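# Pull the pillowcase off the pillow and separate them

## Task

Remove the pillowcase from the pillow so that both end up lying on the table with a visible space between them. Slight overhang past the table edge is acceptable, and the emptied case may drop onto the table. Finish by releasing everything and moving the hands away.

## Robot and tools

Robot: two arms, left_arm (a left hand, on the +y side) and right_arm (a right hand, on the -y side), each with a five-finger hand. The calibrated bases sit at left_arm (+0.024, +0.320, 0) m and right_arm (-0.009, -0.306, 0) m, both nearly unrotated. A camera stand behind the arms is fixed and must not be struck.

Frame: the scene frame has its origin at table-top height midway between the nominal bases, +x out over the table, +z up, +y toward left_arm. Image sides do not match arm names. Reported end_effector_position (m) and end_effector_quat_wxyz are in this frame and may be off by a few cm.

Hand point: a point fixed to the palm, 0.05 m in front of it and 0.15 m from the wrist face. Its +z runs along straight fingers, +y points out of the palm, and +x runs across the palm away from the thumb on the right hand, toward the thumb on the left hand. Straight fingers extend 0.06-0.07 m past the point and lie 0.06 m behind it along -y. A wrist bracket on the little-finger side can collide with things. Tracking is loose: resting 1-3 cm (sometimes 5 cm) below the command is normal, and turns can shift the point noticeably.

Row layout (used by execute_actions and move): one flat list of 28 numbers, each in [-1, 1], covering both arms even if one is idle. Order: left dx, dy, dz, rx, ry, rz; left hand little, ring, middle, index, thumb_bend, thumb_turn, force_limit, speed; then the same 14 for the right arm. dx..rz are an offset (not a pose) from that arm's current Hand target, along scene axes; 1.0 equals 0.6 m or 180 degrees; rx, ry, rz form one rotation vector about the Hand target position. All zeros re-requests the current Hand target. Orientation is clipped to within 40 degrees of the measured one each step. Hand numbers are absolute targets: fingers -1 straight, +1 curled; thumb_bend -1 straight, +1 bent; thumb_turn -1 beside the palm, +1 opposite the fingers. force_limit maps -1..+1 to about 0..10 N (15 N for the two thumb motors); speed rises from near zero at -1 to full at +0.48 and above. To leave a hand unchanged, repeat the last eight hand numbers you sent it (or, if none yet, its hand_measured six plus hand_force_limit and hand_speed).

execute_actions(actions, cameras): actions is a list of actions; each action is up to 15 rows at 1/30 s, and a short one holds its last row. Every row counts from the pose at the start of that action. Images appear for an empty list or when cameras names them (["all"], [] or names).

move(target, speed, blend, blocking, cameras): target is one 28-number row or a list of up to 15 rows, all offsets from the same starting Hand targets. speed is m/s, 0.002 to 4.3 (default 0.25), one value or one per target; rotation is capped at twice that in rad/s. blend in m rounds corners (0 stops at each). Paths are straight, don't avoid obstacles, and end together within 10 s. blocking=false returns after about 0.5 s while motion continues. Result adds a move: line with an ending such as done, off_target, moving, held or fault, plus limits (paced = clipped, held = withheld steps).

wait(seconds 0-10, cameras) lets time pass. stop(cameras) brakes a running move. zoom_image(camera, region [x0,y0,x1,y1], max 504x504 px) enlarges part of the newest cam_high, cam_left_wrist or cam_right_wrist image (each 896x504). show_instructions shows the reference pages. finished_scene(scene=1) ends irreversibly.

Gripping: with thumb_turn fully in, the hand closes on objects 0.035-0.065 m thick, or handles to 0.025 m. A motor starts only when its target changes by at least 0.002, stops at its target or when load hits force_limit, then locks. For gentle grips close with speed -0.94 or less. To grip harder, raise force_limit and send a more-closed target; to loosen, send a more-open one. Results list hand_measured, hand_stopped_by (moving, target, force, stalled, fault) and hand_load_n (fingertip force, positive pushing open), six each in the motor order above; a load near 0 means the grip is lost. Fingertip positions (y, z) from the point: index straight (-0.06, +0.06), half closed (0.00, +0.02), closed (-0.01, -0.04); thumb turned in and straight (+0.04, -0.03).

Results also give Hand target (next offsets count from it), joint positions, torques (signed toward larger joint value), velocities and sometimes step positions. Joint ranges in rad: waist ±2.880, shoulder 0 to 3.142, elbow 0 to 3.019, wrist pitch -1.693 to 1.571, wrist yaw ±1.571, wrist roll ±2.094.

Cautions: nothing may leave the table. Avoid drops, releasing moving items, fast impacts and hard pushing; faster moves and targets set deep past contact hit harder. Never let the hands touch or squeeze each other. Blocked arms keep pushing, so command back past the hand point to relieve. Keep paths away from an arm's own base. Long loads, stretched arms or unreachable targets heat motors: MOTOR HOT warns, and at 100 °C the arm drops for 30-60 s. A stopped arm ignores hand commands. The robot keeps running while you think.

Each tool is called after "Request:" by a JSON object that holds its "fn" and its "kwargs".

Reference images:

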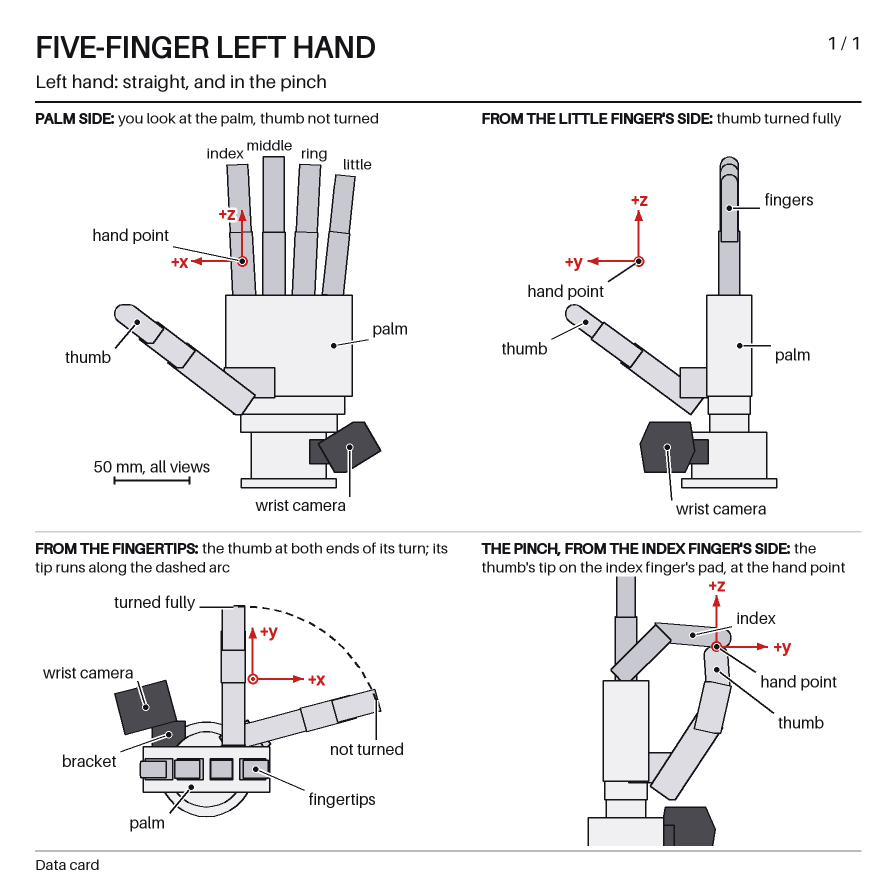

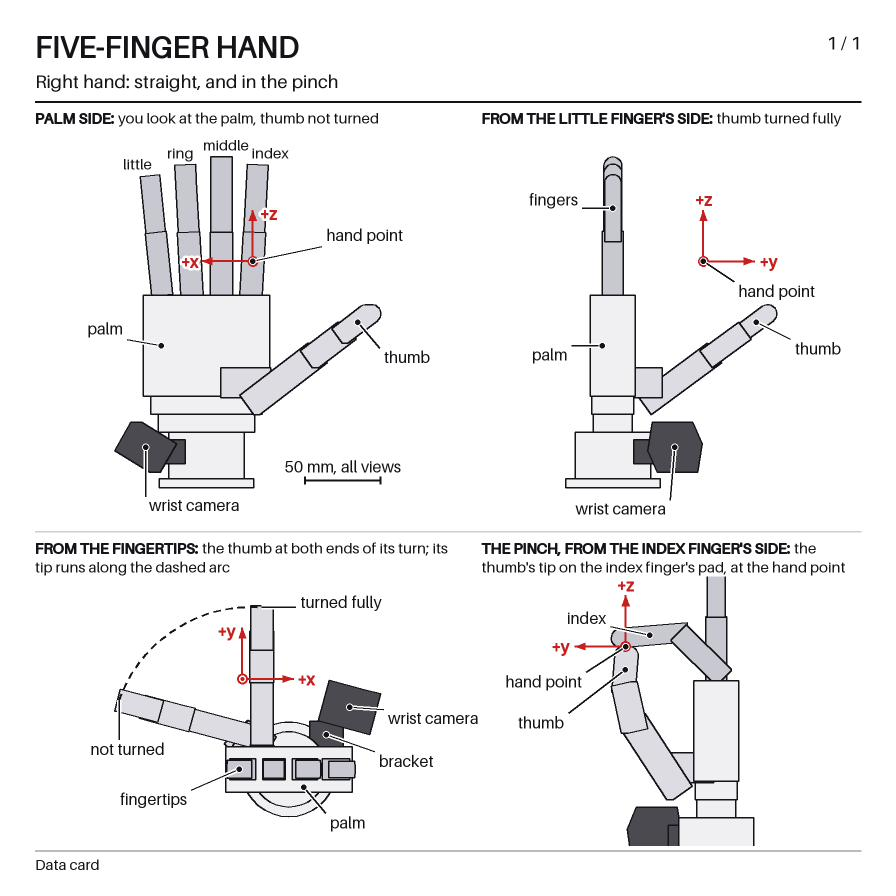

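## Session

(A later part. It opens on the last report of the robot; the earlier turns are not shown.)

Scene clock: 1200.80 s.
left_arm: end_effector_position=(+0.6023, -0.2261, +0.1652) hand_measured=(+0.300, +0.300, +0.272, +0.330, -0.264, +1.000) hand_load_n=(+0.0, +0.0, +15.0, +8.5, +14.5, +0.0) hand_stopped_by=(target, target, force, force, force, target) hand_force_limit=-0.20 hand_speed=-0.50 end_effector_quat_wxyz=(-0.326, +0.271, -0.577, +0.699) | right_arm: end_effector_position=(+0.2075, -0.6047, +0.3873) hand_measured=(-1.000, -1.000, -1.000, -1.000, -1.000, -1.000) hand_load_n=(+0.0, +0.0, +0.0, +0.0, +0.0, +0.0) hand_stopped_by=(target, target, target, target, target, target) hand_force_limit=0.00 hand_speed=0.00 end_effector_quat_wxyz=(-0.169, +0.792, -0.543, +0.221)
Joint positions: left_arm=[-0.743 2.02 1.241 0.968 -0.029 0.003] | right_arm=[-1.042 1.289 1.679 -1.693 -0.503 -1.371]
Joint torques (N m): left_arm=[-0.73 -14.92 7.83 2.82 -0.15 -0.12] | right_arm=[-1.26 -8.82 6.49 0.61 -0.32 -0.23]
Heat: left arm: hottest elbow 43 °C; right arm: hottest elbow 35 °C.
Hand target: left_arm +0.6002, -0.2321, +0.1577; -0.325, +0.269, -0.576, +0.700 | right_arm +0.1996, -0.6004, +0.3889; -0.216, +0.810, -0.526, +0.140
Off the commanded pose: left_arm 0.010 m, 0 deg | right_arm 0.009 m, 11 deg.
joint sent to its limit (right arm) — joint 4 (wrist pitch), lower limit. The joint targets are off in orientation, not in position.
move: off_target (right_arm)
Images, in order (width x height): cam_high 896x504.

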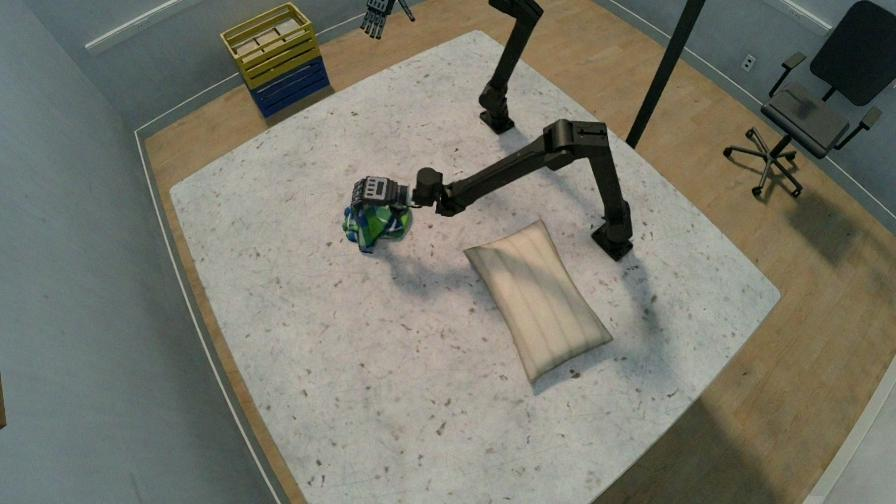

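Request:
{"fn": "move", "kwargs": {"target": [[0.0, 0.0, -0.09, 0,0,0, 0.3,0.3,0.3,0.6, 0, 1, -0.2, -0.5, 0,0,0,0,0,0, -1, -1, -1, -1, -1, -1, 0, 0],[0.0, 0.0, -0.088, 0,0,0, -0.7,-0.7,-0.7,-0.7, -1, 1, -0.2, -0.3, 0,0,0,0,0,0, -1, -1, -1, -1, -1, -1, 0, 0]], "cameras": ["cam_high","cam_left_wrist"], "speed": 0.1}}

Scene clock: 1208.60 s.
left_arm: end_effector_position=(+0.6029, -0.2269, +0.1127) hand_measured=(-0.700, -0.700, -0.700, -0.700, -1.000, +1.000) hand_load_n=(+0.0, +0.0, +0.0, +0.0, +0.0, +0.0) hand_stopped_by=(target, target, target, target, target, target) hand_force_limit=-0.20 hand_speed=-0.30 end_effector_quat_wxyz=(-0.326, +0.270, -0.576, +0.699) | right_arm: end_effector_position=(+0.2075, -0.6047, +0.3873) hand_measured=(-1.000, -1.000, -1.000, -1.000, -1.000, -1.000) hand_load_n=(+0.0, +0.0, +0.0, +0.0, +0.0, +0.0) hand_stopped_by=(target, target, target, target, target, target) hand_force_limit=0.00 hand_speed=0.00 end_effector_quat_wxyz=(-0.169, +0.792, -0.543, +0.221)
Joint positions: left_arm=[-0.744 2.125 1.239 1.078 -0.029 0.003] | right_arm=[-1.042 1.289 1.679 -1.693 -0.503 -1.371]
Joint torques (N m): left_arm=[-0.73 -15.56 7.19 2.7 -0.14 -0.12] | right_arm=[-0.21 -9.05 6.38 0.54 -0.42 -0.19]
Heat: left arm: hottest elbow 43 °C; right arm: hottest elbow 35 °C.
Hand target: left_arm +0.6001, -0.2323, +0.1050; -0.324, +0.269, -0.576, +0.700 | right_arm +0.1996, -0.6004, +0.3889; -0.216, +0.810, -0.526, +0.140
Off the commanded pose: left_arm 0.010 m, 0 deg | right_arm 0.009 m, 11 deg.
joint sent to its limit (right arm) — joint 4 (wrist pitch), lower limit. The joint targets are off in orientation, not in position.
move: off_target (right_arm)
camera_calibration:
cam_left_wrist: T_world_to_cam=[[-0.28801, -0.083381, 0.953991, 0.0468887], [-0.900909, -0.314161, -0.299443, 0.500019], [0.324674, -0.945701, 0.0153625, -0.299986], [0, 0, 0, 1]] pos_world=[0.561373, -0.122701, 0.109604]
Images, in order (width x height): cam_high 896x504, cam_left_wrist 896x504.

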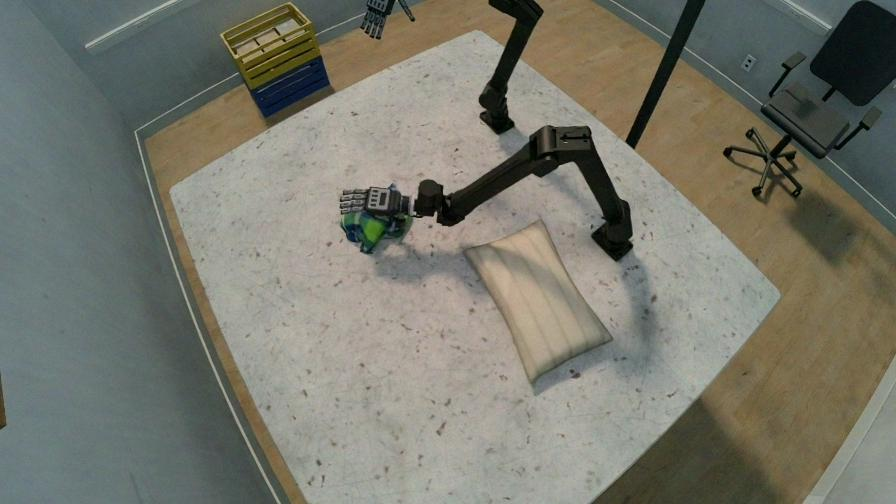

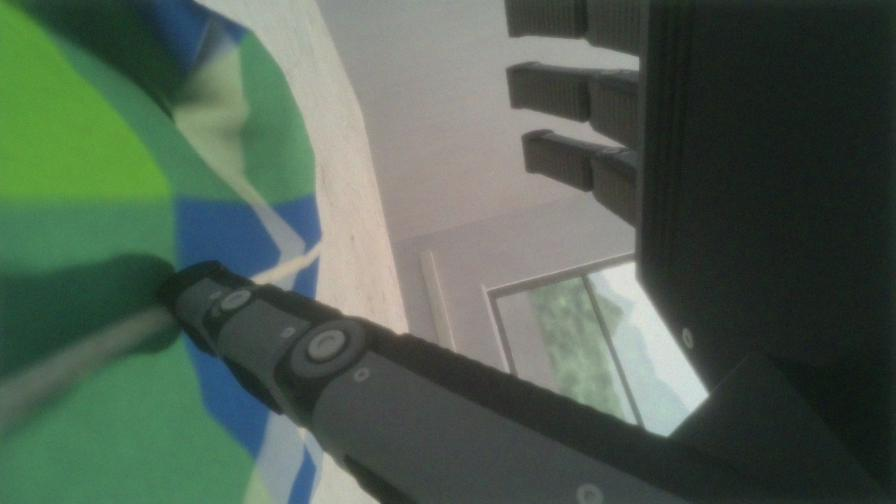

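Request:
{"fn": "move", "kwargs": {"target": [0.0, 0.0, 0.4, 0,0,0, -1,-1,-1,-1, -1, 1, -0.2, -0.3, 0,0,0,0,0,0, -1, -1, -1, -1, -1, -1, 0, 0], "cameras": ["cam_high","cam_left_wrist"], "speed": 0.12}}

Scene clock: 1216.13 s.
left_arm: end_effector_position=(+0.5991, -0.2236, +0.3216) hand_measured=(-1.000, -1.000, -1.000, -1.000, -1.000, +1.000) hand_load_n=(+0.0, +0.0, +0.0, +0.0, +0.0, +0.0) hand_stopped_by=(target, target, target, target, target, target) hand_force_limit=-0.20 hand_speed=-0.30 end_effector_quat_wxyz=(-0.322, +0.275, -0.586, +0.690) | right_arm: end_effector_position=(+0.2075, -0.6047, +0.3873) hand_measured=(-1.000, -1.000, -1.000, -1.000, -1.000, -1.000) hand_load_n=(-0.5, +0.0, +0.0, +0.0, +0.0, +0.0) hand_stopped_by=(target, target, target, target, target, target) hand_force_limit=0.00 hand_speed=0.00 end_effector_quat_wxyz=(-0.169, +0.792, -0.543, +0.221)
Joint positions: left_arm=[-0.744 1.773 1.369 0.565 -0.029 0.003] | right_arm=[-1.042 1.289 1.679 -1.693 -0.503 -1.371]
Joint torques (N m): left_arm=[-0.67 -15.44 12.44 1.7 -0.15 -0.12] | right_arm=[-0.85 -8.64 6.57 0.55 -0.26 -0.25]
Heat: left arm: hottest elbow 42 °C; right arm: hottest elbow 35 °C.
Hand target: left_arm +0.6001, -0.2323, +0.3450; -0.324, +0.269, -0.576, +0.700 | right_arm +0.1996, -0.6004, +0.3889; -0.216, +0.810, -0.526, +0.140
Off the commanded pose: left_arm 0.025 m, 2 deg | right_arm 0.009 m, 11 deg.
joint sent to its limit (right arm) — joint 4 (wrist pitch), lower limit. The joint targets are off in orientation, not in position.
move: off_target (left_arm, right_arm)
camera_calibration:
cam_left_wrist: T_world_to_cam=[[-0.26664, -0.102292, 0.958353, -0.171671], [-0.907452, -0.308355, -0.285391, 0.560907], [0.324706, -0.945756, -0.0106059, -0.290553], [0, 0, 0, 1]] pos_world=[0.557566, -0.119395, 0.321518]
Images, in order (width x height): cam_high 896x504, cam_left_wrist 896x504.

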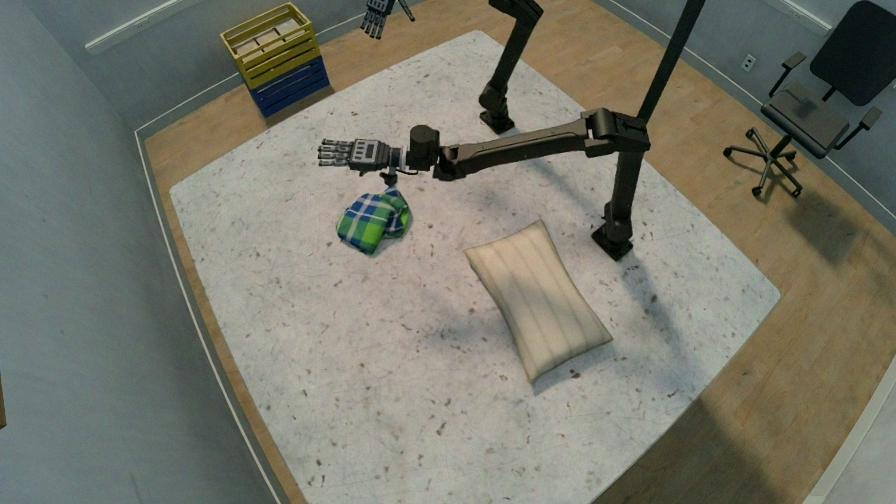

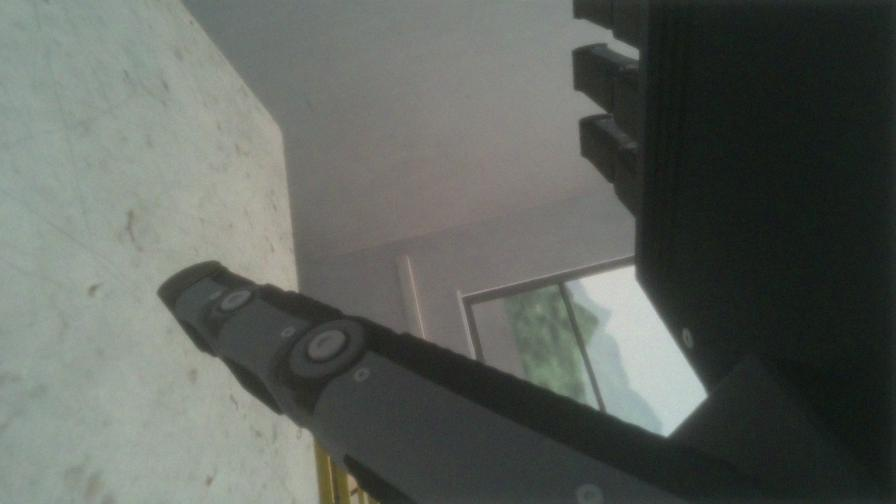

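Request:
{"fn": "zoom_image", "kwargs": {"camera": "cam_high", "region": [310, 110, 450, 270]}}

Scaled by 3.150 from the camera's 896x504 image, which has a finer 1280x720 frame.

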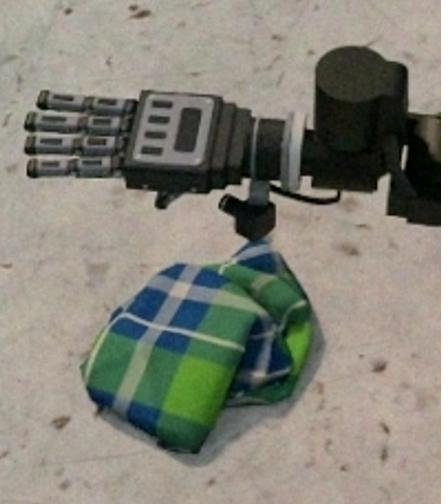

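Request:
{"fn": "move", "kwargs": {"target": [-0.17, 0.72, 0.18, 0,0,0.2, -1,-1,-1,-1, -1, 1, -0.2, -0.3, 0,0,0,0,0,0, -1, -1, -1, -1, -1, -1, 0, 0], "speed": 0.3}}

Request:
{"fn": "move", "kwargs": {"target": [-0.1, 0.6, 0, 0,0,0.2, -1,-1,-1,-1, -1, 1, -0.2, -0.3, 0,0,0,0,0,0, -1, -1, -1, -1, -1, -1, 0, 0], "cameras": ["cam_high"], "speed": 0.3}}

Request:
{"fn": "zoom_image", "kwargs": {"camera": "cam_high", "region": [310, 150, 650, 400]}}

Scene clock: 1236.27 s.
left_arm: end_effector_position=(+0.4972, +0.1963, +0.4561) hand_measured=(-1.000, -1.000, -1.000, -1.000, -1.000, +1.000) hand_load_n=(+0.0, +0.0, -0.5, +0.0, +0.0, +0.0) hand_stopped_by=(target, target, target, target, target, target) hand_force_limit=-0.20 hand_speed=-0.30 end_effector_quat_wxyz=(+0.523, -0.432, +0.461, -0.571) | right_arm: end_effector_position=(+0.2075, -0.6047, +0.3873) hand_measured=(-1.000, -1.000, -1.000, -1.000, -1.000, -1.000) hand_load_n=(+0.0, +0.0, -0.5, +0.0, +0.0, -0.5) hand_stopped_by=(target, target, target, target, target, target) hand_force_limit=0.00 hand_speed=0.00 end_effector_quat_wxyz=(-0.169, +0.792, -0.543, +0.221)
Joint positions: left_arm=[-0.291 0.871 0.862 0.215 -0.192 0.028] | right_arm=[-1.042 1.289 1.679 -1.693 -0.503 -1.371]
Joint torques (N m): left_arm=[0.5 -2.9 9.74 1.74 0.17 -0.07] | right_arm=[-1.26 -9.23 6.39 0.59 -0.33 -0.23]
Heat: left arm: hottest elbow 46 °C; right arm: hottest elbow 35 °C.
Hand target: left_arm +0.4981, +0.1999, +0.4530; +0.525, -0.434, +0.465, -0.566 | right_arm +0.1996, -0.6004, +0.3889; -0.216, +0.810, -0.526, +0.140
Off the commanded pose: left_arm 0.005 m, 1 deg | right_arm 0.009 m, 11 deg.
joint sent to its limit (right arm) — joint 4 (wrist pitch), lower limit. The joint targets are off in orientation, not in position.
move: off_target (right_arm)

Scene clock: 1238.20 s.
left_arm: end_effector_position=(+0.4351, +0.5568, +0.4229) hand_measured=(-1.000, -1.000, -1.000, -1.000, -1.000, +1.000) hand_load_n=(+0.0, +0.0, +0.0, +0.0, +0.0, +0.0) hand_stopped_by=(target, target, target, target, target, target) hand_force_limit=-0.20 hand_speed=-0.30 end_effector_quat_wxyz=(+0.661, -0.571, +0.322, -0.364) | right_arm: end_effector_position=(+0.2075, -0.6047, +0.3873) hand_measured=(-1.000, -1.000, -1.000, -1.000, -1.000, -1.000) hand_load_n=(+0.0, +0.0, +0.0, +0.0, +0.0, +0.0) hand_stopped_by=(target, target, target, target, target, target) hand_force_limit=0.00 hand_speed=0.00 end_effector_quat_wxyz=(-0.169, +0.792, -0.543, +0.221)
Joint positions: left_arm=[0.592 0.837 0.806 0.172 0.055 0.002] | right_arm=[-1.042 1.289 1.679 -1.693 -0.503 -1.371]
Joint torques (N m): left_arm=[0.21 -2.14 13.37 2.82 0.13 -0.29] | right_arm=[-1.38 -8.76 6.57 0.62 -0.29 -0.22]
Heat: left arm: hottest elbow 46 °C; right arm: hottest elbow 35 °C.
Hand target: left_arm +0.4382, +0.5598, +0.4528; +0.674, -0.556, +0.308, -0.376 | right_arm +0.1996, -0.6004, +0.3889; -0.216, +0.810, -0.526, +0.140
Off the commanded pose: left_arm 0.030 m, 3 deg | right_arm 0.009 m, 11 deg.
joint sent to its limit (right arm) — joint 4 (wrist pitch), lower limit. The joint targets are off in orientation, not in position.
move: off_target (left_arm, right_arm)
Images, in order (width x height): cam_high 896x504.

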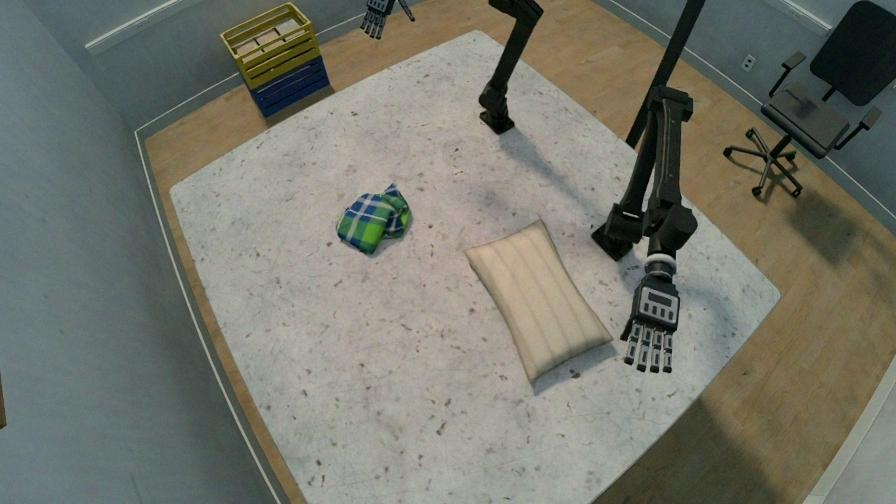

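Scaled by 1.482 from the camera's 896x504 image, which has a finer 1280x720 frame.

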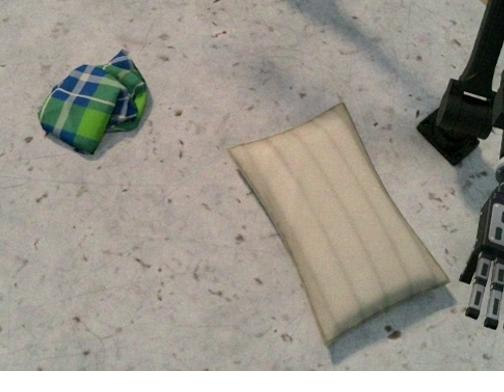

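Request:
{"fn": "move", "kwargs": {"target": [-0.25, 0.35, 0, 0,0,0.1, -1,-1,-1,-1, -1, 1, -0.2, -0.3, 0,0,0,0,0,0, -1, -1, -1, -1, -1, -1, 0, 0], "cameras": ["cam_high"], "speed": 0.3}}

Scene clock: 1248.13 s.
left_arm: end_effector_position=(+0.2856, +0.7633, +0.4270) hand_measured=(-1.000, -1.000, -1.000, -1.000, -1.000, +1.000) hand_load_n=(+0.0, -0.5, +0.0, -0.5, +0.0, +0.0) hand_stopped_by=(target, target, target, target, target, target) hand_force_limit=-0.20 hand_speed=-0.30 end_effector_quat_wxyz=(+0.712, -0.614, +0.222, -0.260) | right_arm: end_effector_position=(+0.2075, -0.6047, +0.3873) hand_measured=(-1.000, -1.000, -1.000, -1.000, -1.000, -1.000) hand_load_n=(+0.0, +0.0, +0.0, +0.0, +0.0, +0.0) hand_stopped_by=(target, target, target, target, target, target) hand_force_limit=0.00 hand_speed=0.00 end_effector_quat_wxyz=(-0.169, +0.792, -0.543, +0.221)
Joint positions: left_arm=[1.215 1.001 0.896 0.264 0.356 -0.059] | right_arm=[-1.042 1.289 1.679 -1.693 -0.503 -1.371]
Joint torques (N m): left_arm=[0.09 -3.66 13.44 2.76 0.08 -0.28] | right_arm=[-1.79 -9.17 6.37 0.59 -0.35 -0.2]
Heat: left arm: hottest elbow 45 °C; right arm: hottest elbow 35 °C.
Hand target: left_arm +0.2882, +0.7698, +0.4530; +0.725, -0.598, +0.218, -0.266 | right_arm +0.1996, -0.6004, +0.3889; -0.216, +0.810, -0.526, +0.140
Off the commanded pose: left_arm 0.027 m, 2 deg | right_arm 0.009 m, 11 deg.
joint sent to its limit (right arm) — joint 4 (wrist pitch), lower limit. The joint targets are off in orientation, not in position.
move: off_target (left_arm, right_arm)
Images, in order (width x height): cam_high 896x504.

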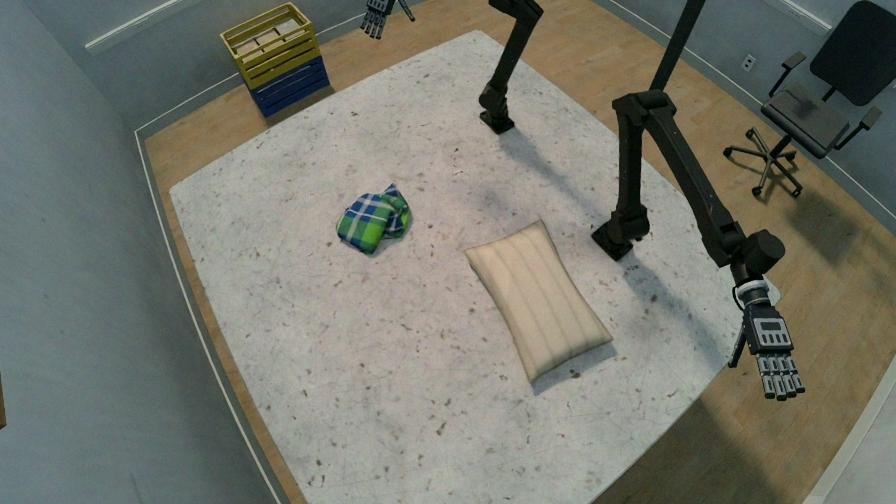

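Request:
{"fn": "finished_scene", "kwargs": {}}

The scene is finished: the task was done.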